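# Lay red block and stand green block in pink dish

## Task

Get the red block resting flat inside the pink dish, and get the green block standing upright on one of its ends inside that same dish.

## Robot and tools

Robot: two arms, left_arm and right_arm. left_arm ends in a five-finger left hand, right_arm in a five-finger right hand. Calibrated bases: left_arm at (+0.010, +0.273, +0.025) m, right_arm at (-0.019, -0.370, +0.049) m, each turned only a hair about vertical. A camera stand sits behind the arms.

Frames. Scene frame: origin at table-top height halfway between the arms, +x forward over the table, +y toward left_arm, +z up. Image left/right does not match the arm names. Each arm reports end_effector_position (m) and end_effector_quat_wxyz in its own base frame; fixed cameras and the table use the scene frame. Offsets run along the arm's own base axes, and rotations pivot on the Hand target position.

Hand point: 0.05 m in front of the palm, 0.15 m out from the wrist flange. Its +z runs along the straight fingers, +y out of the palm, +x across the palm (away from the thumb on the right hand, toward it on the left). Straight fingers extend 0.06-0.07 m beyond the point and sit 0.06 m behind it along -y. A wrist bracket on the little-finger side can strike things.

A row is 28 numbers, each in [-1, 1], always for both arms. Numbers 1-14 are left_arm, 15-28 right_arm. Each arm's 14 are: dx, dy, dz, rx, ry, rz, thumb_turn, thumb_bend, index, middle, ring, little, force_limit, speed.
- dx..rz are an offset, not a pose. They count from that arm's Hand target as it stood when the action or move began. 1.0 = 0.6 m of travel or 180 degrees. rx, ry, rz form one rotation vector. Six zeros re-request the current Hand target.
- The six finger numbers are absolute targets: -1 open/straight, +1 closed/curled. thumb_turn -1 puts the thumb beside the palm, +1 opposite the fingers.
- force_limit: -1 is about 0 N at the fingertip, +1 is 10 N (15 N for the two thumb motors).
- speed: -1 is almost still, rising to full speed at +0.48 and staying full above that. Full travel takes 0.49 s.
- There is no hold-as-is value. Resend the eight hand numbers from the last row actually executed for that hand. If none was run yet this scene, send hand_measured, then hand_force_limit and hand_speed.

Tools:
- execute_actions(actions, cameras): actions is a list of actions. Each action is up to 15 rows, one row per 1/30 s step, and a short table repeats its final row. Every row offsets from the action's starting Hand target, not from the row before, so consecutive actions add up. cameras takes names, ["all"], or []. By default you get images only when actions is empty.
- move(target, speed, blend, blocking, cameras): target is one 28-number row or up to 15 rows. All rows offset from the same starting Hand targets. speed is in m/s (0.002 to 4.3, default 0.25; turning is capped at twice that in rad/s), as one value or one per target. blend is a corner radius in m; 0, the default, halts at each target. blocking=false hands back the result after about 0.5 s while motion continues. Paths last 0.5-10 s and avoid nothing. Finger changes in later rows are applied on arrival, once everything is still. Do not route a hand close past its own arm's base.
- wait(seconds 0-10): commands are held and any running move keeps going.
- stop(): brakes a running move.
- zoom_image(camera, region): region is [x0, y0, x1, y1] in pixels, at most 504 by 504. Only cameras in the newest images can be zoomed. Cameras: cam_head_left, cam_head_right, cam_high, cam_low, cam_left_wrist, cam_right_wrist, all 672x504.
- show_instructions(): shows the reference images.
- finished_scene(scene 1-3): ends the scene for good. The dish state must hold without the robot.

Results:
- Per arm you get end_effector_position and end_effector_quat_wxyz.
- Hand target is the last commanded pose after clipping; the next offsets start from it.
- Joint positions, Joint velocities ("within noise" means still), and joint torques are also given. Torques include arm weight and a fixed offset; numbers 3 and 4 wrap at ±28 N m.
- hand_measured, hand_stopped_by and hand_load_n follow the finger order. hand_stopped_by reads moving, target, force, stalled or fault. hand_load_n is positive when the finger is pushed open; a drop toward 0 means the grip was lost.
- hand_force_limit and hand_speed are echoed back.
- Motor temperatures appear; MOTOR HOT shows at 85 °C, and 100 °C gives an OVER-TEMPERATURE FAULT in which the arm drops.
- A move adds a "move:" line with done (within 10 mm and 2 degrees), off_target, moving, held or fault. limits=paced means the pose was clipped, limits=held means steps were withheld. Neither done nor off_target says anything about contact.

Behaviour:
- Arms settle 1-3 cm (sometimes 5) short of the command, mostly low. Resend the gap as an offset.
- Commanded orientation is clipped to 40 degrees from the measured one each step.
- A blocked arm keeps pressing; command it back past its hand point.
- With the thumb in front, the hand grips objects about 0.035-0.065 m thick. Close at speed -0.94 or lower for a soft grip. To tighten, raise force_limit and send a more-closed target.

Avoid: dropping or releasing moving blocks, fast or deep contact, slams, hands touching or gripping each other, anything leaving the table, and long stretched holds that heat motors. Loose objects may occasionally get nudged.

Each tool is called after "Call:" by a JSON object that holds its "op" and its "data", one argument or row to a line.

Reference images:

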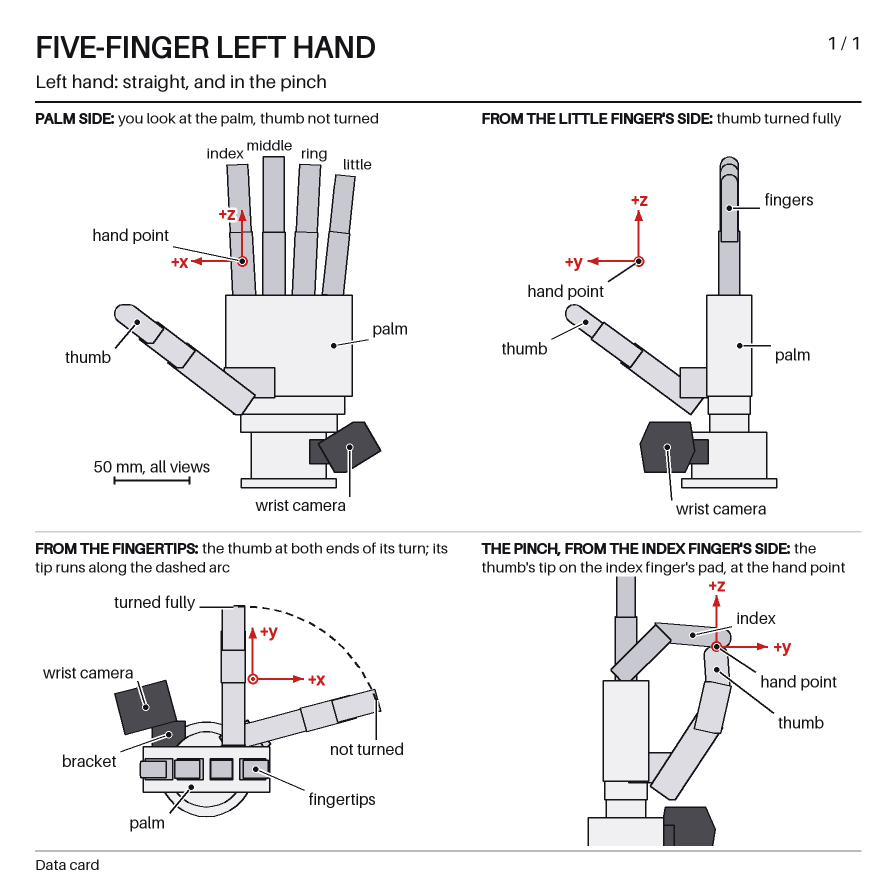

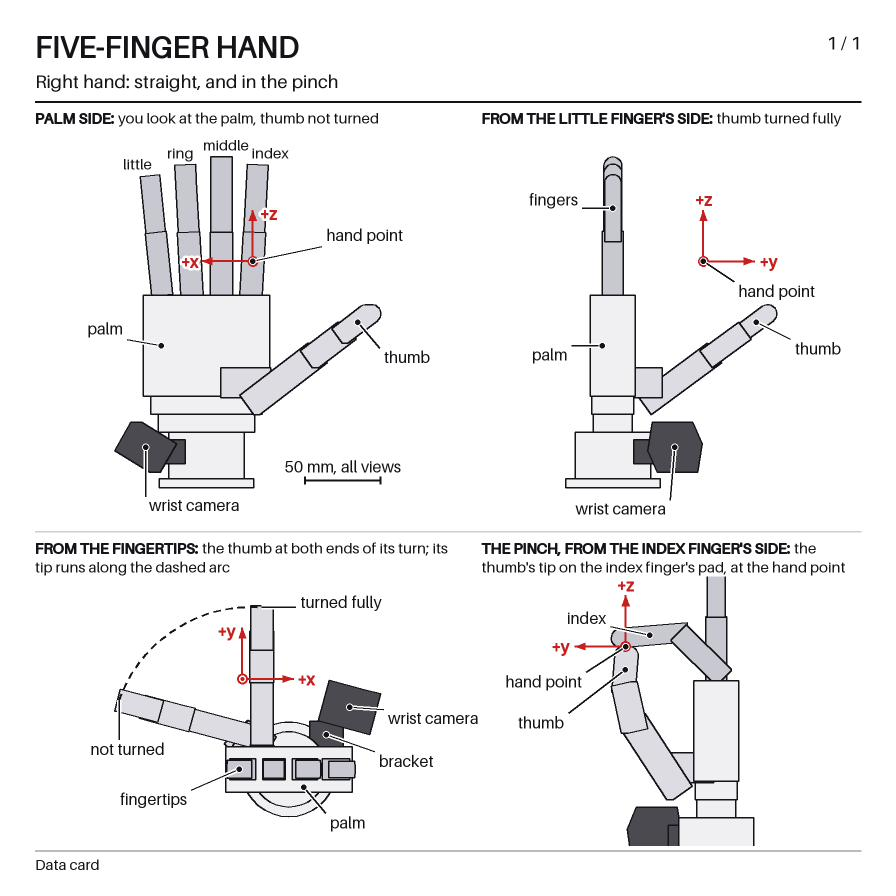

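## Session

Call:
{"op": "execute_actions", "data": {
  "actions": []
}}

Call:
{"op": "zoom_image", "data": {
  "camera": "cam_high",
  "region": [210, 90, 430, 310]
}}

Scene clock: 0.00 s.
left_arm: end_effector_position=(+0.3055, +0.1650, +0.1634) hand_measured=(-1.000, -1.000, -1.000, -1.000, -1.000, -1.000) hand_load_n=(+0.0, +0.0, +0.0, +0.0, +0.0, +0.0) hand_stopped_by=(target, target, target, target, target, target) hand_force_limit=0.00 hand_speed=-0.80 end_effector_quat_wxyz=(+0.145, -0.153, +0.718, +0.663) | right_arm: end_effector_position=(+0.5959, +0.3582, +0.2946) hand_measured=(-1.000, -1.000, -1.000, -1.000, -1.000, -1.000) hand_load_n=(+0.0, +0.5, +0.0, +0.0, +0.0, +0.0) hand_stopped_by=(target, target, target, target, target, target) hand_force_limit=0.00 hand_speed=-0.80 end_effector_quat_wxyz=(+0.761, -0.647, +0.046, +0.014)
Joint positions: left_arm=[-0.089 1.797 0.905 -1.497 -1.457 0.325] | right_arm=[0.246 1.971 1.517 0.953 -1.233 0.563]
Joint velocities: left_arm=[within noise] | right_arm=[0.005 0.005 0.002 0.007 0.066 0.154]
Joint torques (N m): no reading
Motor temperatures (°C): left_arm=[27 26 39 23 27 25] | right_arm=[25 27 27 24 25 25]
Heat: left arm: hottest elbow 39 °C; right arm: hottest shoulder 27 °C.
Hand target: left_arm +0.3102, +0.1646, +0.1667; +0.151, -0.158, +0.717, +0.662 | right_arm +0.6000, +0.3593, +0.2973; +0.762, -0.646, +0.041, +0.010

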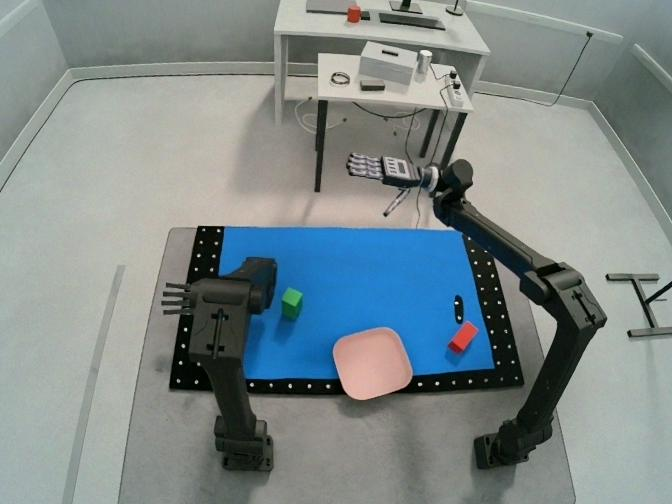

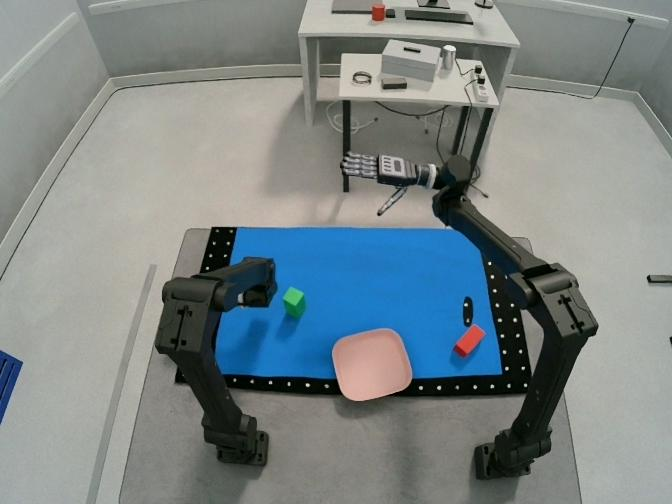

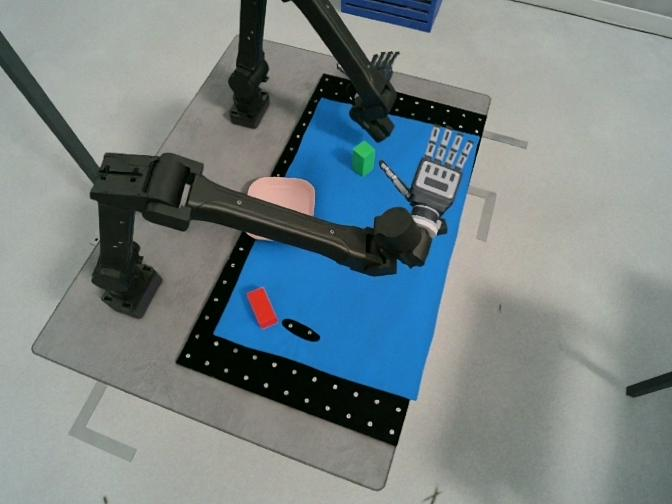

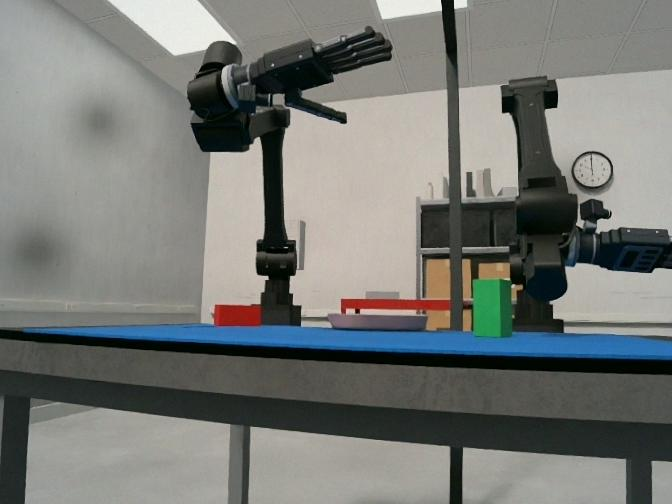

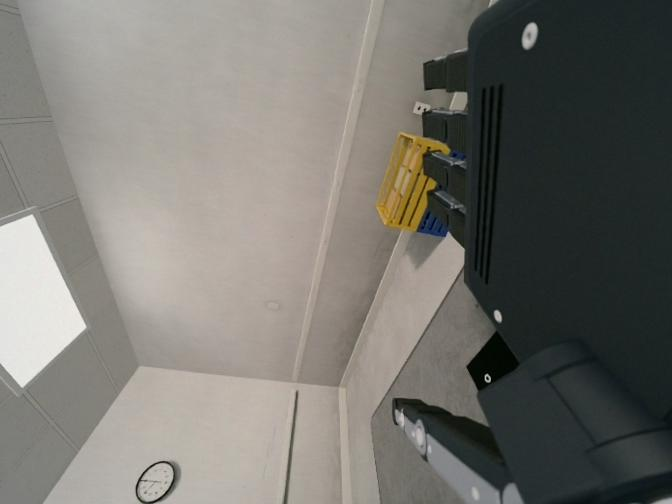

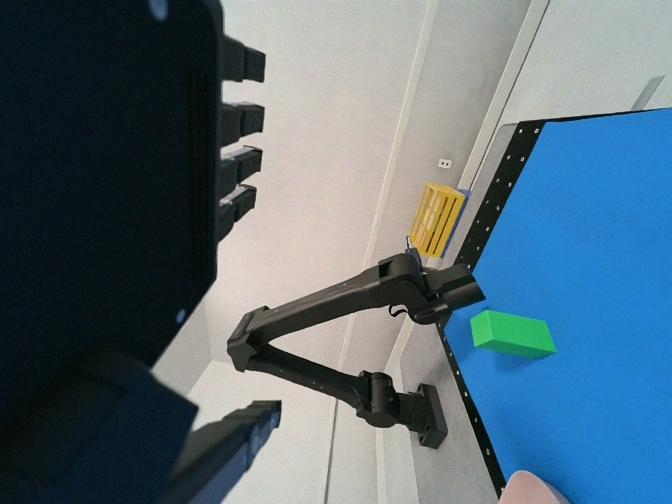

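Scaled by 2.291.

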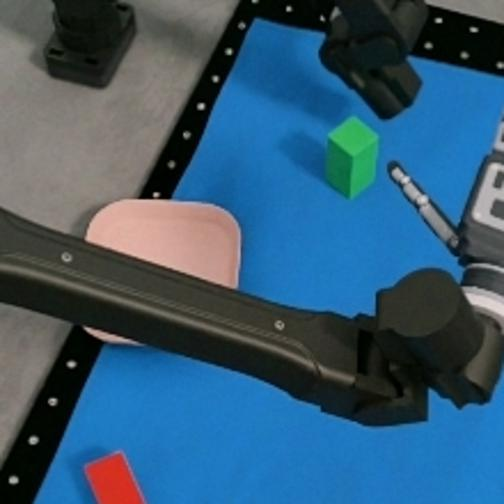

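Call:
{"op": "zoom_image", "data": {
  "camera": "cam_high",
  "region": [340, 130, 390, 180]
}}

Call:
{"op": "zoom_image", "data": {
  "camera": "cam_high",
  "region": [235, 275, 285, 335]
}}

Call:
{"op": "zoom_image", "data": {
  "camera": "cam_head_left",
  "region": [430, 300, 500, 370]
}}

Call:
{"op": "zoom_image", "data": {
  "camera": "cam_head_left",
  "region": [310, 300, 440, 420]
}}

Call:
{"op": "zoom_image", "data": {
  "camera": "cam_head_left",
  "region": [260, 270, 320, 330]
}}

Scaled by 10.080.

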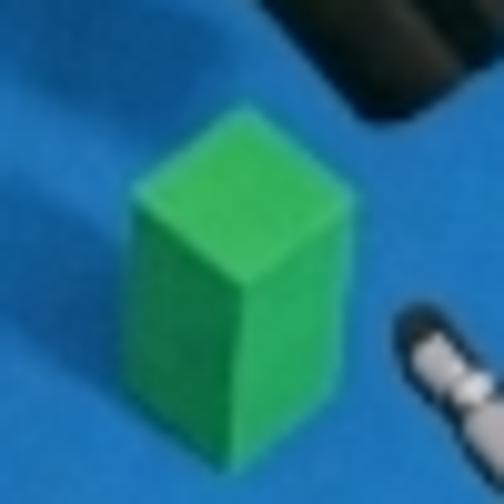

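Scaled by 8.400.

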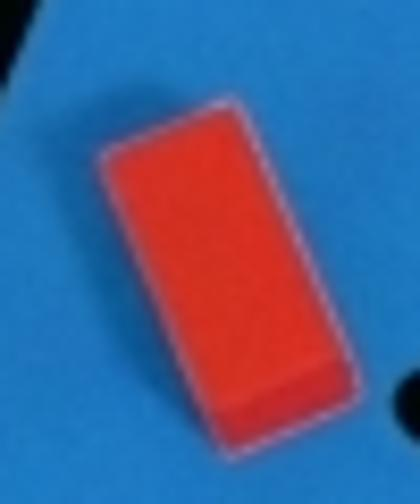

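Scaled by 7.200.

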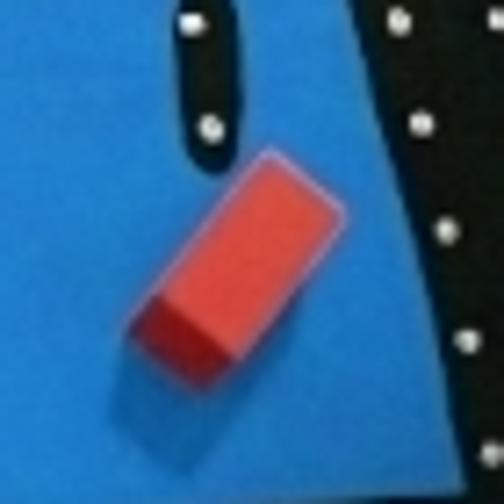

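Scaled by 3.877.

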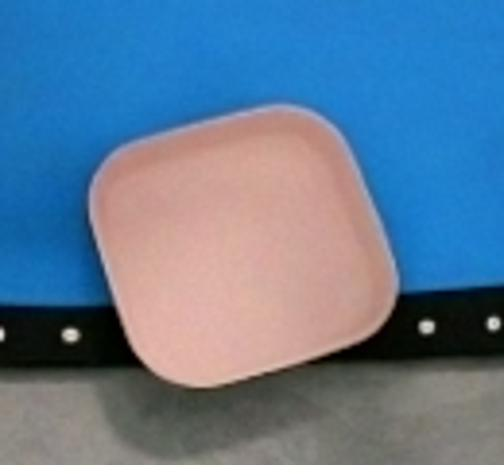

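Scaled by 8.400.

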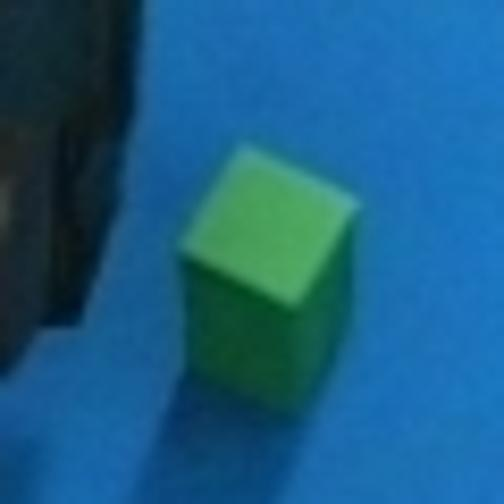

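Call:
{"op": "zoom_image", "data": {
  "camera": "cam_low",
  "region": [190, 270, 290, 350]
}}

Call:
{"op": "zoom_image", "data": {
  "camera": "cam_low",
  "region": [450, 260, 550, 350]
}}

Scaled by 5.040.

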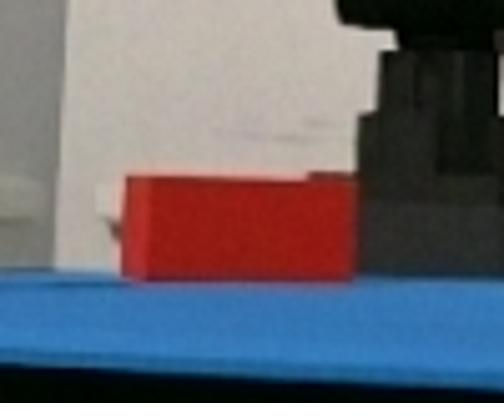

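Scaled by 5.040.

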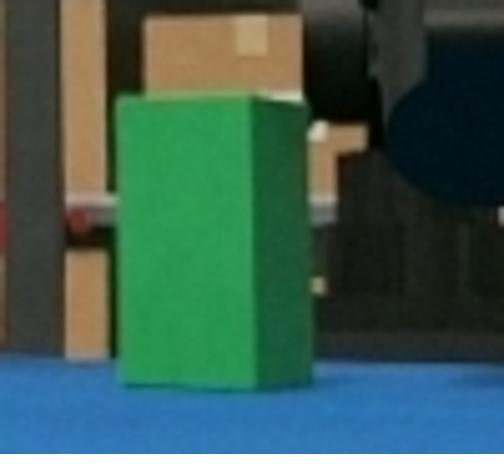

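Call:
{"op": "move", "data": {
  "target": [
    [-0.067,-0.174,0.122,-0.4496,-0.1830,0.2015,1,-1,-0.7,-0.7,-0.85,-0.9,0,-0.4,-0.21,-0.23,-0.1,-0.108,0.029,-0.097,1,-1,-0.7,-0.7,-0.85,-0.9,0,-0.4],
    [0.116,-0.449,-0.044,-0.6745,-0.3636,-0.0243,1,-1,-0.7,-0.7,-0.85,-0.9,0,-0.4,-0.425,-0.457,-0.25,-0.2158,0.0579,-0.1934,1,-1,-0.7,-0.7,-0.85,-0.9,0,-0.4]
  ],
  "speed": 0.35,
  "cameras": ["all"]
}}

Scene clock: 71.60 s.
left_arm: end_effector_position=(+0.3791, -0.1021, +0.1413) hand_measured=(+1.000, -1.000, -0.700, -0.700, -0.850, -0.900) hand_load_n=(+0.0, +0.0, +0.0, +0.0, +0.0, +0.0) hand_stopped_by=(target, target, target, target, target, target) hand_force_limit=0.00 hand_speed=-0.40 end_effector_quat_wxyz=(+0.259, -0.453, +0.741, -0.423) | right_arm: end_effector_position=(+0.3473, +0.0904, +0.1504) hand_measured=(+1.000, -1.000, -0.700, -0.700, -0.850, -0.900) hand_load_n=(+0.5, +0.0, +0.0, +0.0, +0.0, +0.0) hand_stopped_by=(target, target, target, target, target, target) hand_force_limit=0.00 hand_speed=-0.40 end_effector_quat_wxyz=(-0.474, +0.813, -0.294, +0.168)
Joint positions: left_arm=[-0.045 0.949 0.558 -0.184 0.365 0.229] | right_arm=[-0.128 1.008 0.649 -0.46 -0.828 -0.662]
Joint torques (N m): left_arm=[1.32 -3.84 8.31 3.37 0.08 -0.17] | right_arm=[-0.67 -5.01 8.72 1.24 -0.43 -0.26]
Motor temperatures (°C): left_arm=[27 29 43 23 28 25] | right_arm=[25 30 34 24 26 25]
Heat: left arm: hottest elbow 43 °C; right arm: hottest elbow 34 °C.
Hand target: left_arm +0.3798, -0.1048, +0.1403; +0.261, -0.452, +0.738, -0.426 | right_arm +0.3449, +0.0851, +0.1472; -0.470, +0.814, -0.297, +0.171
Off the commanded pose: left_arm 0.003 m, 1 deg | right_arm 0.007 m, 1 deg.
move: done

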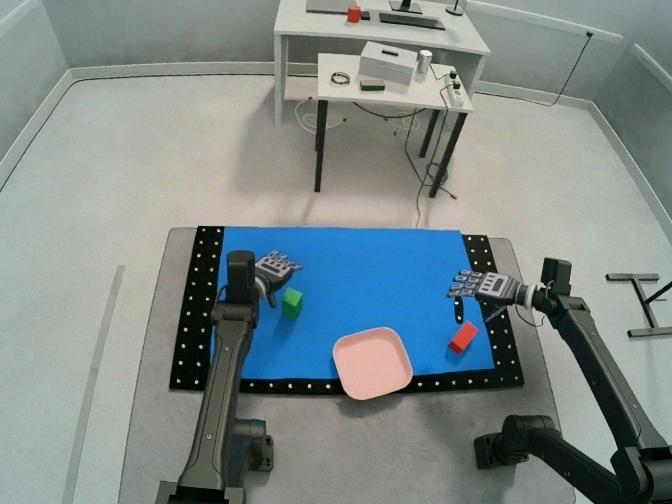

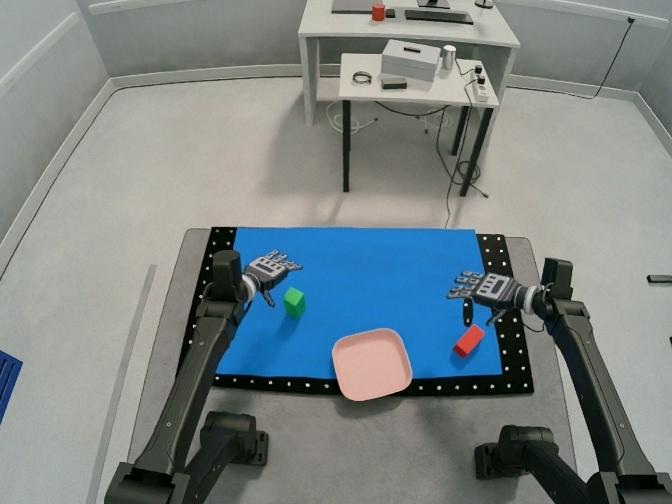

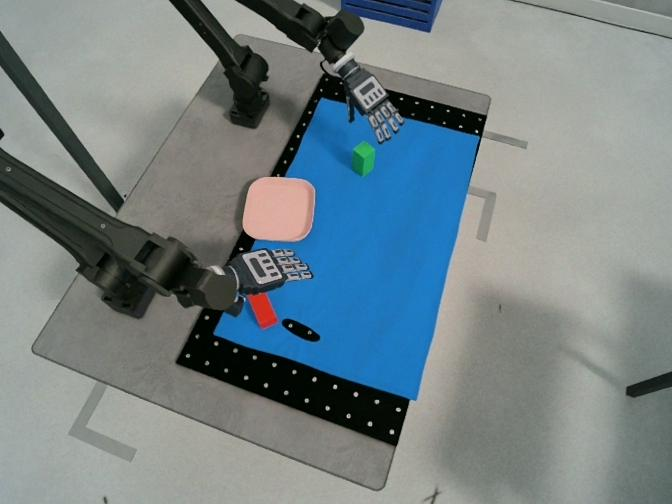

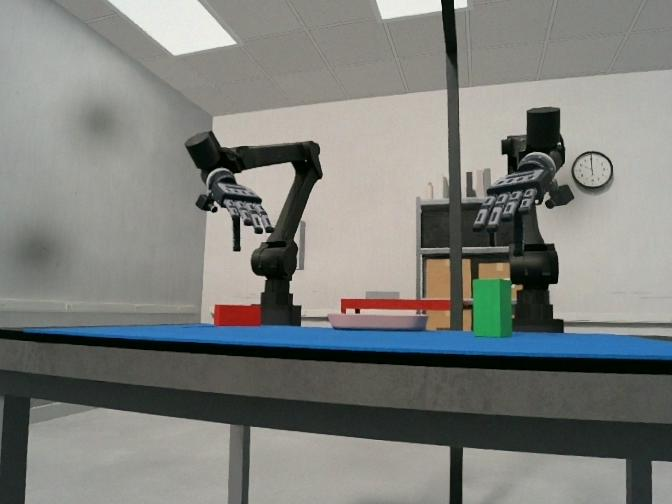

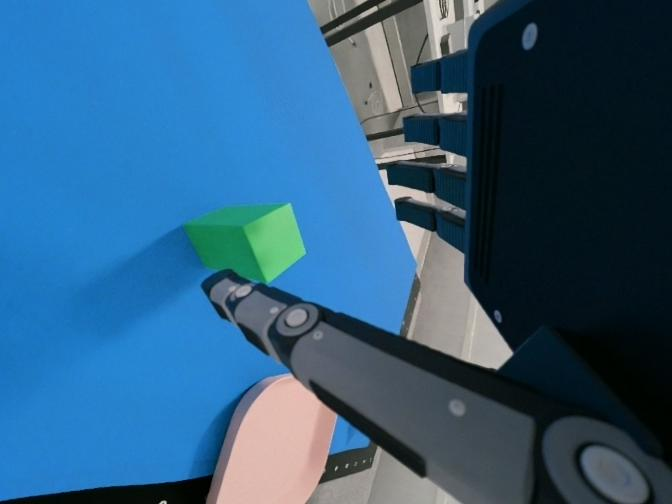

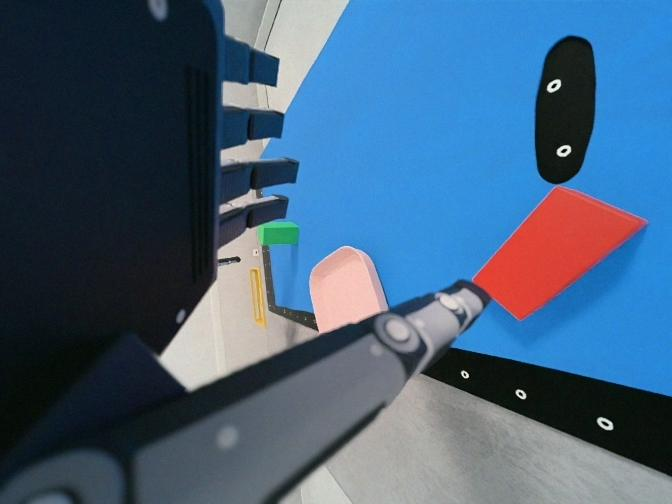

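Call:
{"op": "move", "data": {
  "target": [
    [0.009,-0.049,-0.075,0,0,-0.0167,1,-1,-0.7,-0.7,-0.85,-0.9,0,-0.4,-0.055,-0.053,-0.170,0,0,-0.041,1,-1,-0.7,-0.7,-0.85,-0.9,0,-0.4]
  ],
  "speed": 0.15,
  "cameras": ["cam_low","cam_left_wrist","cam_right_wrist"]
}}

Scene clock: 110.73 s.
left_arm: end_effector_position=(+0.3850, -0.1314, +0.0988) hand_measured=(+1.000, -1.000, -0.700, -0.700, -0.850, -0.900) hand_load_n=(+0.0, +0.0, +0.0, +0.0, +0.0, +0.0) hand_stopped_by=(target, target, target, target, target, target) hand_force_limit=0.00 hand_speed=-0.40 end_effector_quat_wxyz=(+0.251, -0.432, +0.751, -0.431) | right_arm: end_effector_position=(+0.3119, +0.0575, +0.0493) hand_measured=(+1.000, -1.000, -0.700, -0.700, -0.850, -0.900) hand_load_n=(+0.0, +0.0, +0.0, +0.0, +0.0, +0.0) hand_stopped_by=(target, target, target, target, target, target) hand_force_limit=0.00 hand_speed=-0.40 end_effector_quat_wxyz=(-0.459, +0.794, -0.345, +0.197)
Joint positions: left_arm=[-0.127 1.07 0.497 0.012 0.34 0.212] | right_arm=[-0.25 1.051 0.371 -0.142 -0.82 -0.663]
Joint torques (N m): left_arm=[0.38 -4.01 7.72 3.22 0.04 -0.15] | right_arm=[-0.91 -2.73 7.31 2.13 -0.55 -0.17]
Heat: left arm: hottest elbow 46 °C; right arm: hottest elbow 33 °C.
Hand target: left_arm +0.3852, -0.1341, +0.0952; +0.250, -0.433, +0.750, -0.433 | right_arm +0.3119, +0.0534, +0.0453; -0.458, +0.793, -0.348, +0.201
Off the commanded pose: left_arm 0.005 m, 0 deg | right_arm 0.006 m, 1 deg.
move: done
Images, in order (width x height): cam_low 672x504, cam_left_wrist 672x504, cam_right_wrist 672x504.

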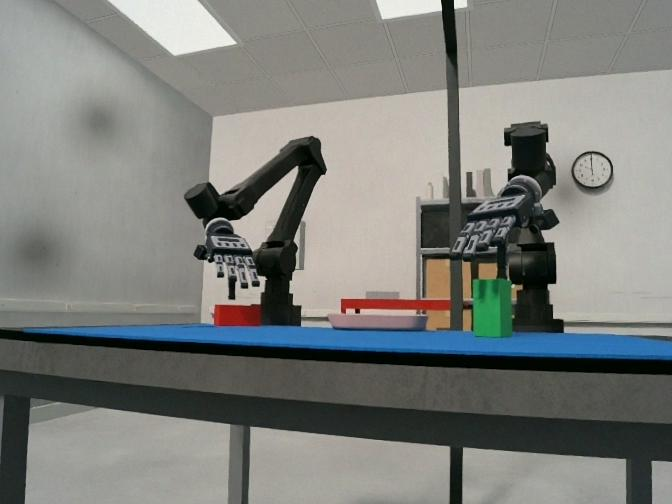

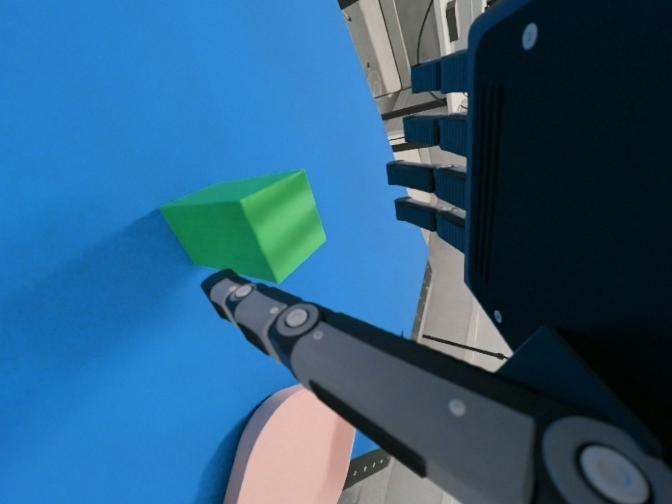

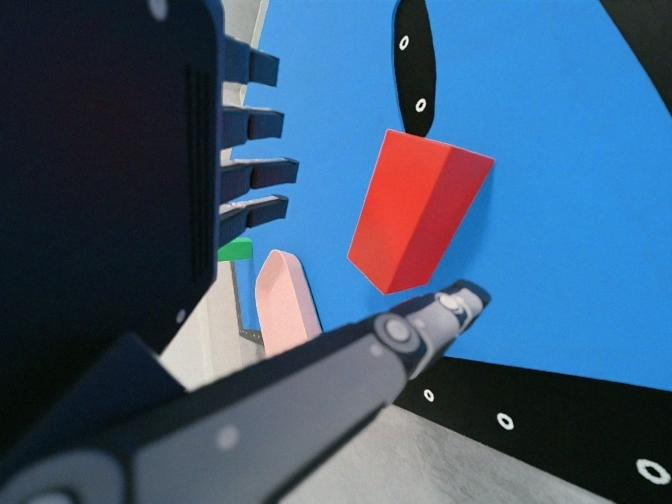

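Call:
{"op": "move", "data": {
  "target": [
    [0.003,0.004,-0.104,0,0,-0.006,1,-1,-0.7,-0.7,-0.85,-0.9,0,-0.4,0.015,0.011,-0.1025,0,0,0.009,1,-1,-0.7,-0.7,-0.85,-0.9,0,-0.4]
  ],
  "speed": 0.1,
  "cameras": ["cam_low","cam_left_wrist","cam_right_wrist"]
}}

Call:
{"op": "zoom_image", "data": {
  "camera": "cam_low",
  "region": [170, 200, 330, 350]
}}

Call:
{"op": "zoom_image", "data": {
  "camera": "cam_low",
  "region": [430, 200, 590, 350]
}}

Scene clock: 144.27 s.
left_arm: end_effector_position=(+0.3864, -0.1344, +0.0361) hand_measured=(+1.000, -1.000, -0.700, -0.700, -0.850, -0.900) hand_load_n=(+0.0, +0.0, +0.0, +0.0, -0.5, +0.0) hand_stopped_by=(target, target, target, target, target, target) hand_force_limit=0.00 hand_speed=-0.40 end_effector_quat_wxyz=(+0.242, -0.428, +0.754, -0.435) | right_arm: end_effector_position=(+0.3245, +0.0565, -0.0067) hand_measured=(+1.000, -1.000, -0.700, -0.700, -0.850, -0.900) hand_load_n=(+2.5, +0.5, +0.0, +0.0, +0.0, +0.0) hand_stopped_by=(target, target, target, target, target, target) hand_force_limit=0.00 hand_speed=-0.40 end_effector_quat_wxyz=(-0.465, +0.791, -0.344, +0.198)
Joint positions: left_arm=[-0.125 1.264 0.416 0.279 0.361 0.214] | right_arm=[-0.249 1.317 0.324 0.182 -0.829 -0.652]
Joint torques (N m): left_arm=[1.61 -5.3 6.13 3.29 0.37 0] | right_arm=[1.55 -2.96 5.05 2.35 -0.21 -0.29]
Heat: left arm: hottest elbow 45 °C; right arm: hottest elbow 33 °C.
Hand target: left_arm +0.3869, -0.1318, +0.0328; +0.246, -0.426, +0.754, -0.436 | right_arm +0.3210, +0.0599, -0.0161; -0.460, +0.798, -0.337, +0.194
Off the commanded pose: left_arm 0.004 m, 0 deg | right_arm 0.011 m, 1 deg.
move: off_target (right_arm)
Images, in order (width x height): cam_low 672x504, cam_left_wrist 672x504, cam_right_wrist 672x504.

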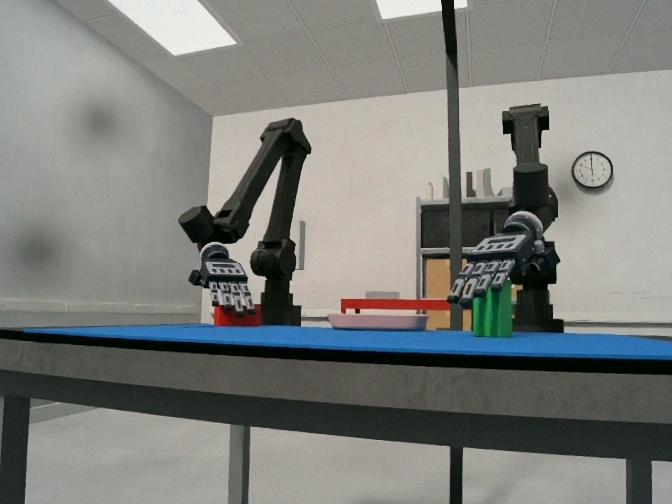

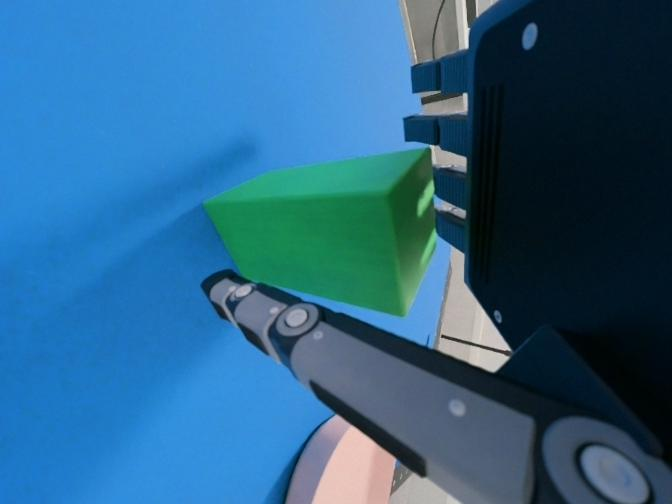

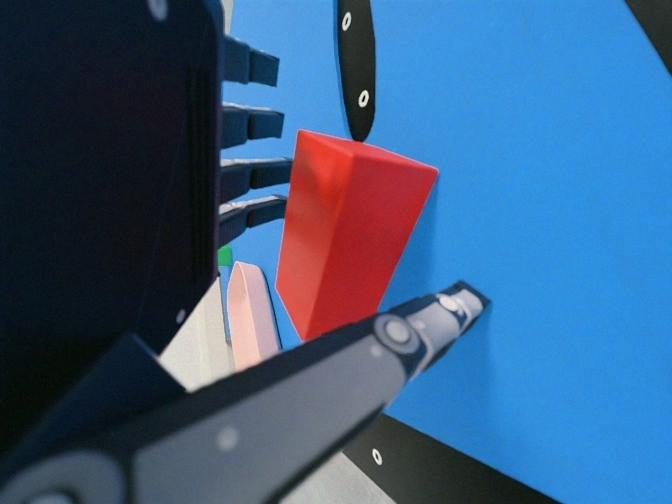

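Scaled by 3.150.

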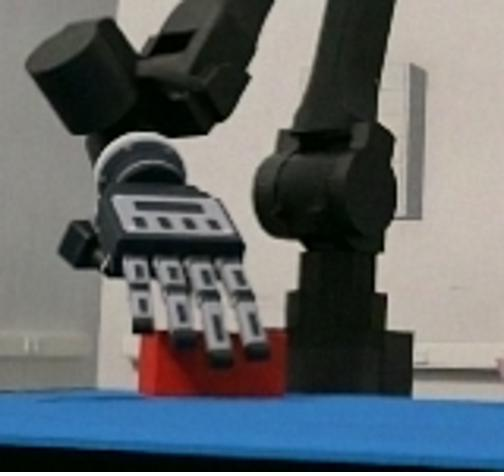

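Scaled by 3.150.

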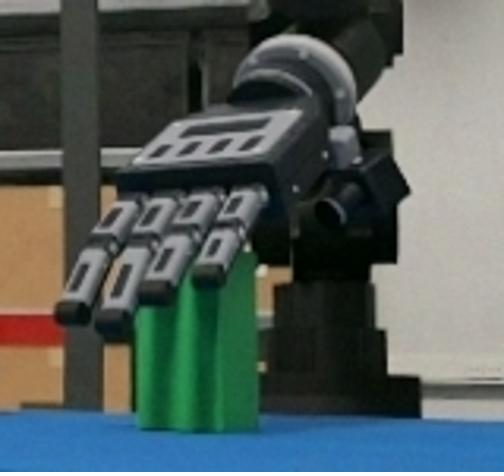

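Call:
{"op": "move", "data": {
  "target": [
    [0,0,0,0,0,0,1,0,-0.3,-0.3,-0.85,-0.9,-0.4,-0.8,0,0,0.035,0,0,0,1,-1,-0.7,-0.7,-0.85,-0.9,0,-0.4]
  ],
  "speed": 0.05
}}

Scene clock: 160.73 s.
left_arm: end_effector_position=(+0.3864, -0.1345, +0.0362) hand_measured=(+1.000, -0.488, -0.300, -0.300, -0.850, -0.900) hand_load_n=(+0.0, +5.0, +0.5, +0.5, +0.0, +0.0) hand_stopped_by=(target, force, target, target, target, target) hand_force_limit=-0.40 hand_speed=-0.80 end_effector_quat_wxyz=(+0.242, -0.428, +0.754, -0.435) | right_arm: end_effector_position=(+0.3166, +0.0582, +0.0014) hand_measured=(+1.000, -1.000, -0.700, -0.700, -0.850, -0.900) hand_load_n=(+0.0, +0.0, +0.0, +0.0, +0.0, +0.0) hand_stopped_by=(target, target, target, target, target, target) hand_force_limit=0.00 hand_speed=-0.40 end_effector_quat_wxyz=(-0.461, +0.793, -0.349, +0.190)
Joint positions: left_arm=[-0.124 1.264 0.416 0.279 0.362 0.214] | right_arm=[-0.247 1.256 0.324 0.101 -0.823 -0.654]
Joint velocities: left_arm=[0.005 0.005 -0.002 0.027 -0.022 -0.154] | right_arm=[within noise]
Joint torques (N m): left_arm=[2.08 -5.13 6.26 3.29 0.37 0.02] | right_arm=[1.03 -5.48 7.15 1.32 -0.43 -0.28]
Heat: left arm: hottest elbow 45 °C; right arm: hottest elbow 32 °C.
Hand target: left_arm +0.3869, -0.1318, +0.0328; +0.246, -0.426, +0.754, -0.435 | right_arm +0.3209, +0.0599, +0.0049; -0.460, +0.798, -0.337, +0.194
Off the commanded pose: left_arm 0.004 m, 0 deg | right_arm 0.006 m, 2 deg.
move: done

Call:
{"op": "move", "data": {
  "target": [
    [0,0,0,0,0,0,1,0,0.1,0.1,-0.85,-0.9,-0.1,-0.85,0,0,0.0,0,0,0,1,0,-0.3,-0.3,-0.85,-0.9,-0.4,-0.8]
  ],
  "speed": 0.05,
  "cameras": ["cam_low","cam_left_wrist","cam_right_wrist"]
}}

Call:
{"op": "zoom_image", "data": {
  "camera": "cam_low",
  "region": [170, 200, 330, 350]
}}

Scene clock: 168.03 s.
left_arm: end_effector_position=(+0.3870, -0.1348, +0.0370) hand_measured=(+1.000, -0.490, -0.136, -0.150, -0.850, -0.900) hand_load_n=(-0.5, +14.5, +7.0, +5.5, +0.0, +0.0) hand_stopped_by=(target, force, force, force, target, target) hand_force_limit=-0.10 hand_speed=-0.85 end_effector_quat_wxyz=(+0.243, -0.427, +0.753, -0.437) | right_arm: end_effector_position=(+0.3167, +0.0580, +0.0013) hand_measured=(+1.000, -0.282, -0.300, -0.300, -0.850, -0.900) hand_load_n=(+0.0, +6.0, +1.5, +2.0, +0.0, +0.0) hand_stopped_by=(target, force, target, target, target, target) hand_force_limit=-0.40 hand_speed=-0.80 end_effector_quat_wxyz=(-0.461, +0.793, -0.349, +0.191)
Joint positions: left_arm=[-0.124 1.264 0.416 0.283 0.364 0.214] | right_arm=[-0.247 1.256 0.324 0.101 -0.822 -0.654]
Joint torques (N m): left_arm=[2.32 -5.3 6.31 3.02 0.32 0.01] | right_arm=[1.38 -5.25 7.23 1.29 -0.45 -0.24]
Heat: left arm: hottest elbow 44 °C; right arm: hottest elbow 32 °C.
Hand target: left_arm +0.3870, -0.1318, +0.0328; +0.246, -0.426, +0.754, -0.436 | right_arm +0.3209, +0.0599, +0.0049; -0.460, +0.798, -0.337, +0.194
Off the commanded pose: left_arm 0.005 m, 0 deg | right_arm 0.006 m, 2 deg.
move: done
Images, in order (width x height): cam_low 672x504, cam_left_wrist 672x504, cam_right_wrist 672x504.

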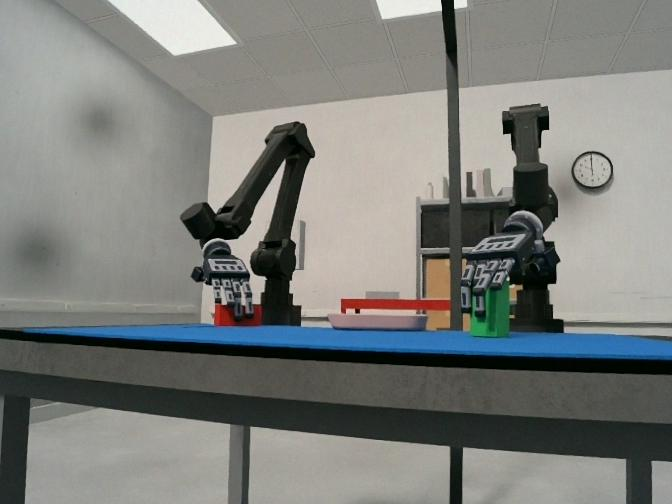

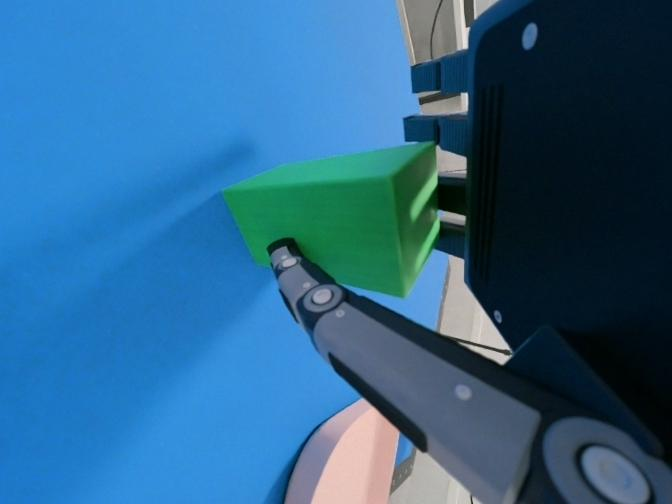

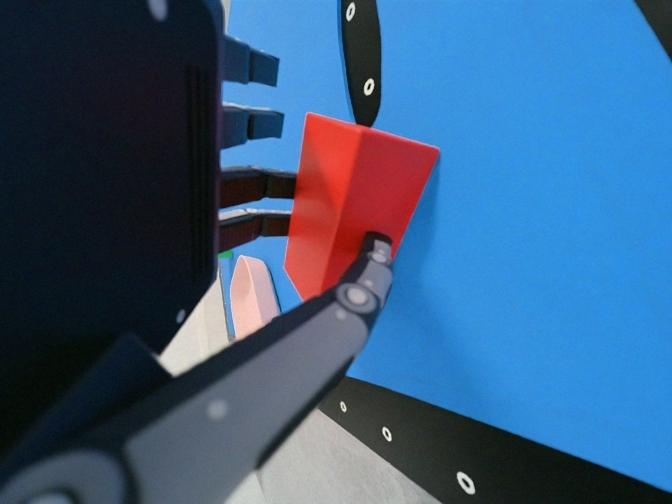

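Scaled by 3.150.

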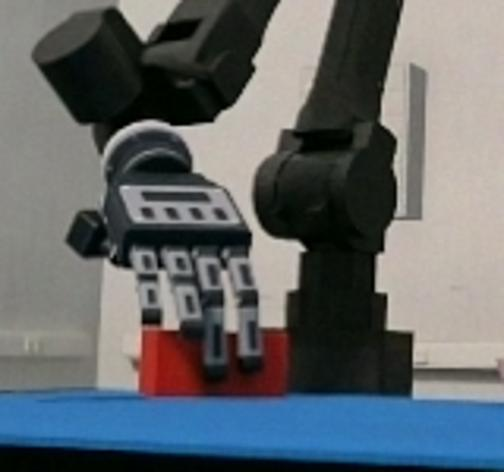

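Call:
{"op": "move", "data": {
  "target": [
    [0,0,0,0,0,0,1,0,0.1,0.1,-0.85,-0.9,-0.1,-0.85,0,0,0,0,0,0,1,0,0.0,0.0,-0.85,-0.9,-0.15,-0.85],
    [0.01,-0.01,0.12,0,0,0,1,0,0.1,0.1,-0.85,-0.9,-0.1,-0.85,0.01,0.01,0.14,0,0,0,1,0,0.0,0.0,-0.85,-0.9,-0.15,-0.85]
  ],
  "speed": 0.08,
  "cameras": ["cam_low","cam_left_wrist","cam_right_wrist"]
}}

Call:
{"op": "zoom_image", "data": {
  "camera": "cam_low",
  "region": [170, 200, 330, 350]
}}

Call:
{"op": "zoom_image", "data": {
  "camera": "cam_low",
  "region": [430, 200, 590, 350]
}}

Scene clock: 177.90 s.
left_arm: end_effector_position=(+0.3641, -0.1316, +0.0681) hand_measured=(+1.000, -0.490, -0.136, -0.150, -0.850, -0.900) hand_load_n=(-0.5, +14.5, +7.0, +6.0, +0.0, +0.0) hand_stopped_by=(target, force, force, force, target, target) hand_force_limit=-0.10 hand_speed=-0.85 end_effector_quat_wxyz=(+0.219, -0.442, +0.764, -0.415) | right_arm: end_effector_position=(+0.3091, +0.0655, +0.0672) hand_measured=(+1.000, -0.284, -0.262, -0.262, -0.850, -0.900) hand_load_n=(+0.0, +14.0, +4.5, +4.5, +0.0, +0.0) hand_stopped_by=(target, force, force, force, target, target) hand_force_limit=-0.15 hand_speed=-0.85 end_effector_quat_wxyz=(-0.455, +0.800, -0.348, +0.179)
Joint positions: left_arm=[-0.127 1.099 0.456 0.004 0.355 0.214] | right_arm=[-0.218 1.006 0.417 -0.261 -0.803 -0.651]
Joint torques (N m): left_arm=[1.03 -6.95 13.19 2.06 0.12 -0.09] | right_arm=[1.32 -3.84 12.57 1.21 -0.5 0.05]
Heat: left arm: hottest elbow 45 °C; right arm: hottest elbow 32 °C.
Hand target: left_arm +0.3929, -0.1378, +0.1048; +0.246, -0.426, +0.754, -0.436 | right_arm +0.3269, +0.0659, +0.0888; -0.460, +0.798, -0.337, +0.194
Off the commanded pose: left_arm 0.047 m, 4 deg | right_arm 0.028 m, 2 deg.
move: off_target (left_arm, right_arm)
Images, in order (width x height): cam_low 672x504, cam_left_wrist 672x504, cam_right_wrist 672x504.

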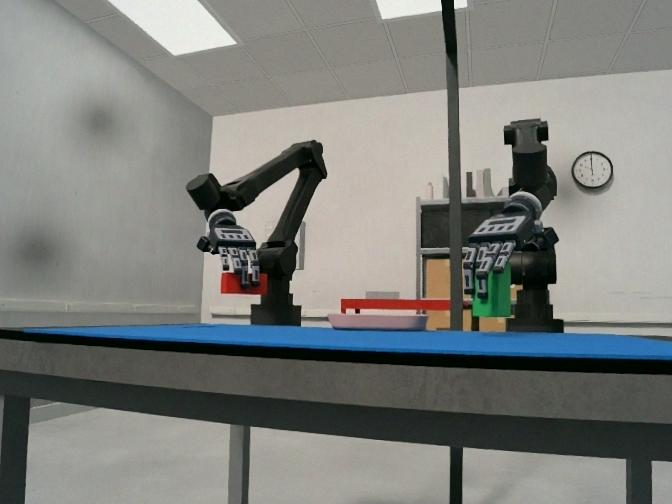

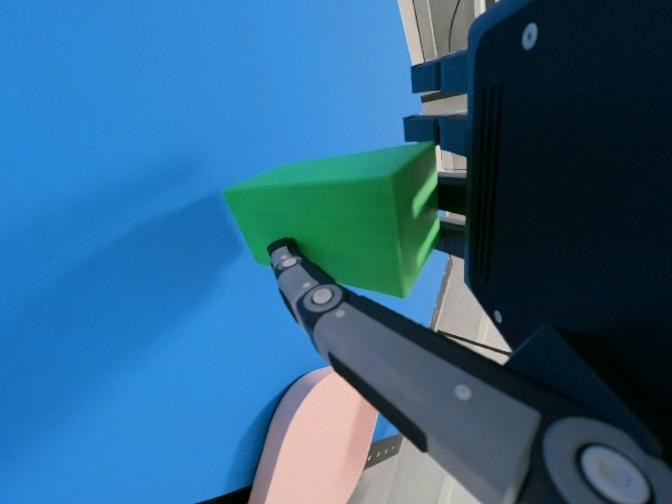

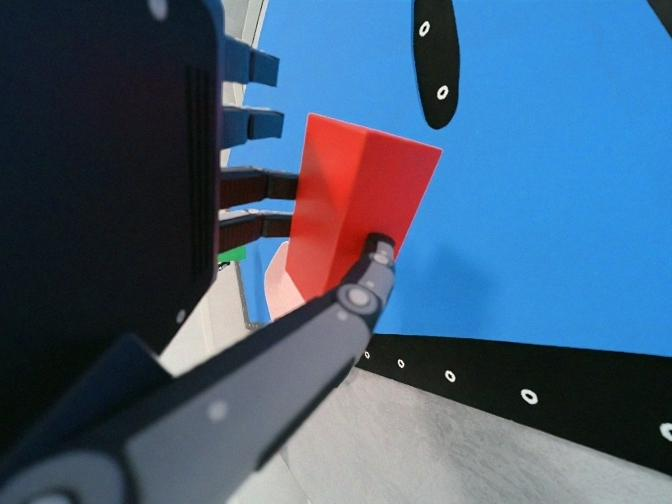

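Scaled by 3.150.

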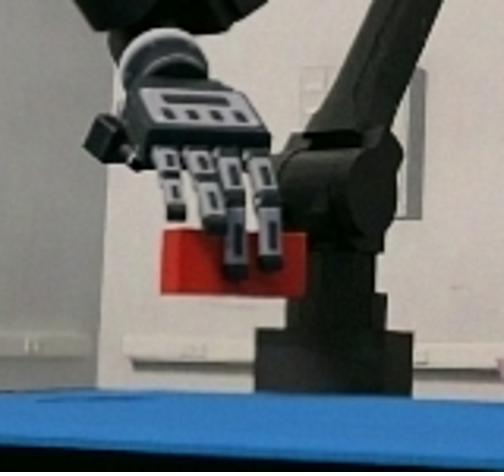

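Scaled by 3.150.

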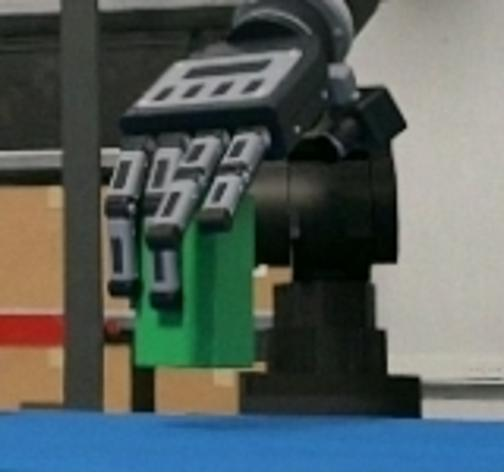

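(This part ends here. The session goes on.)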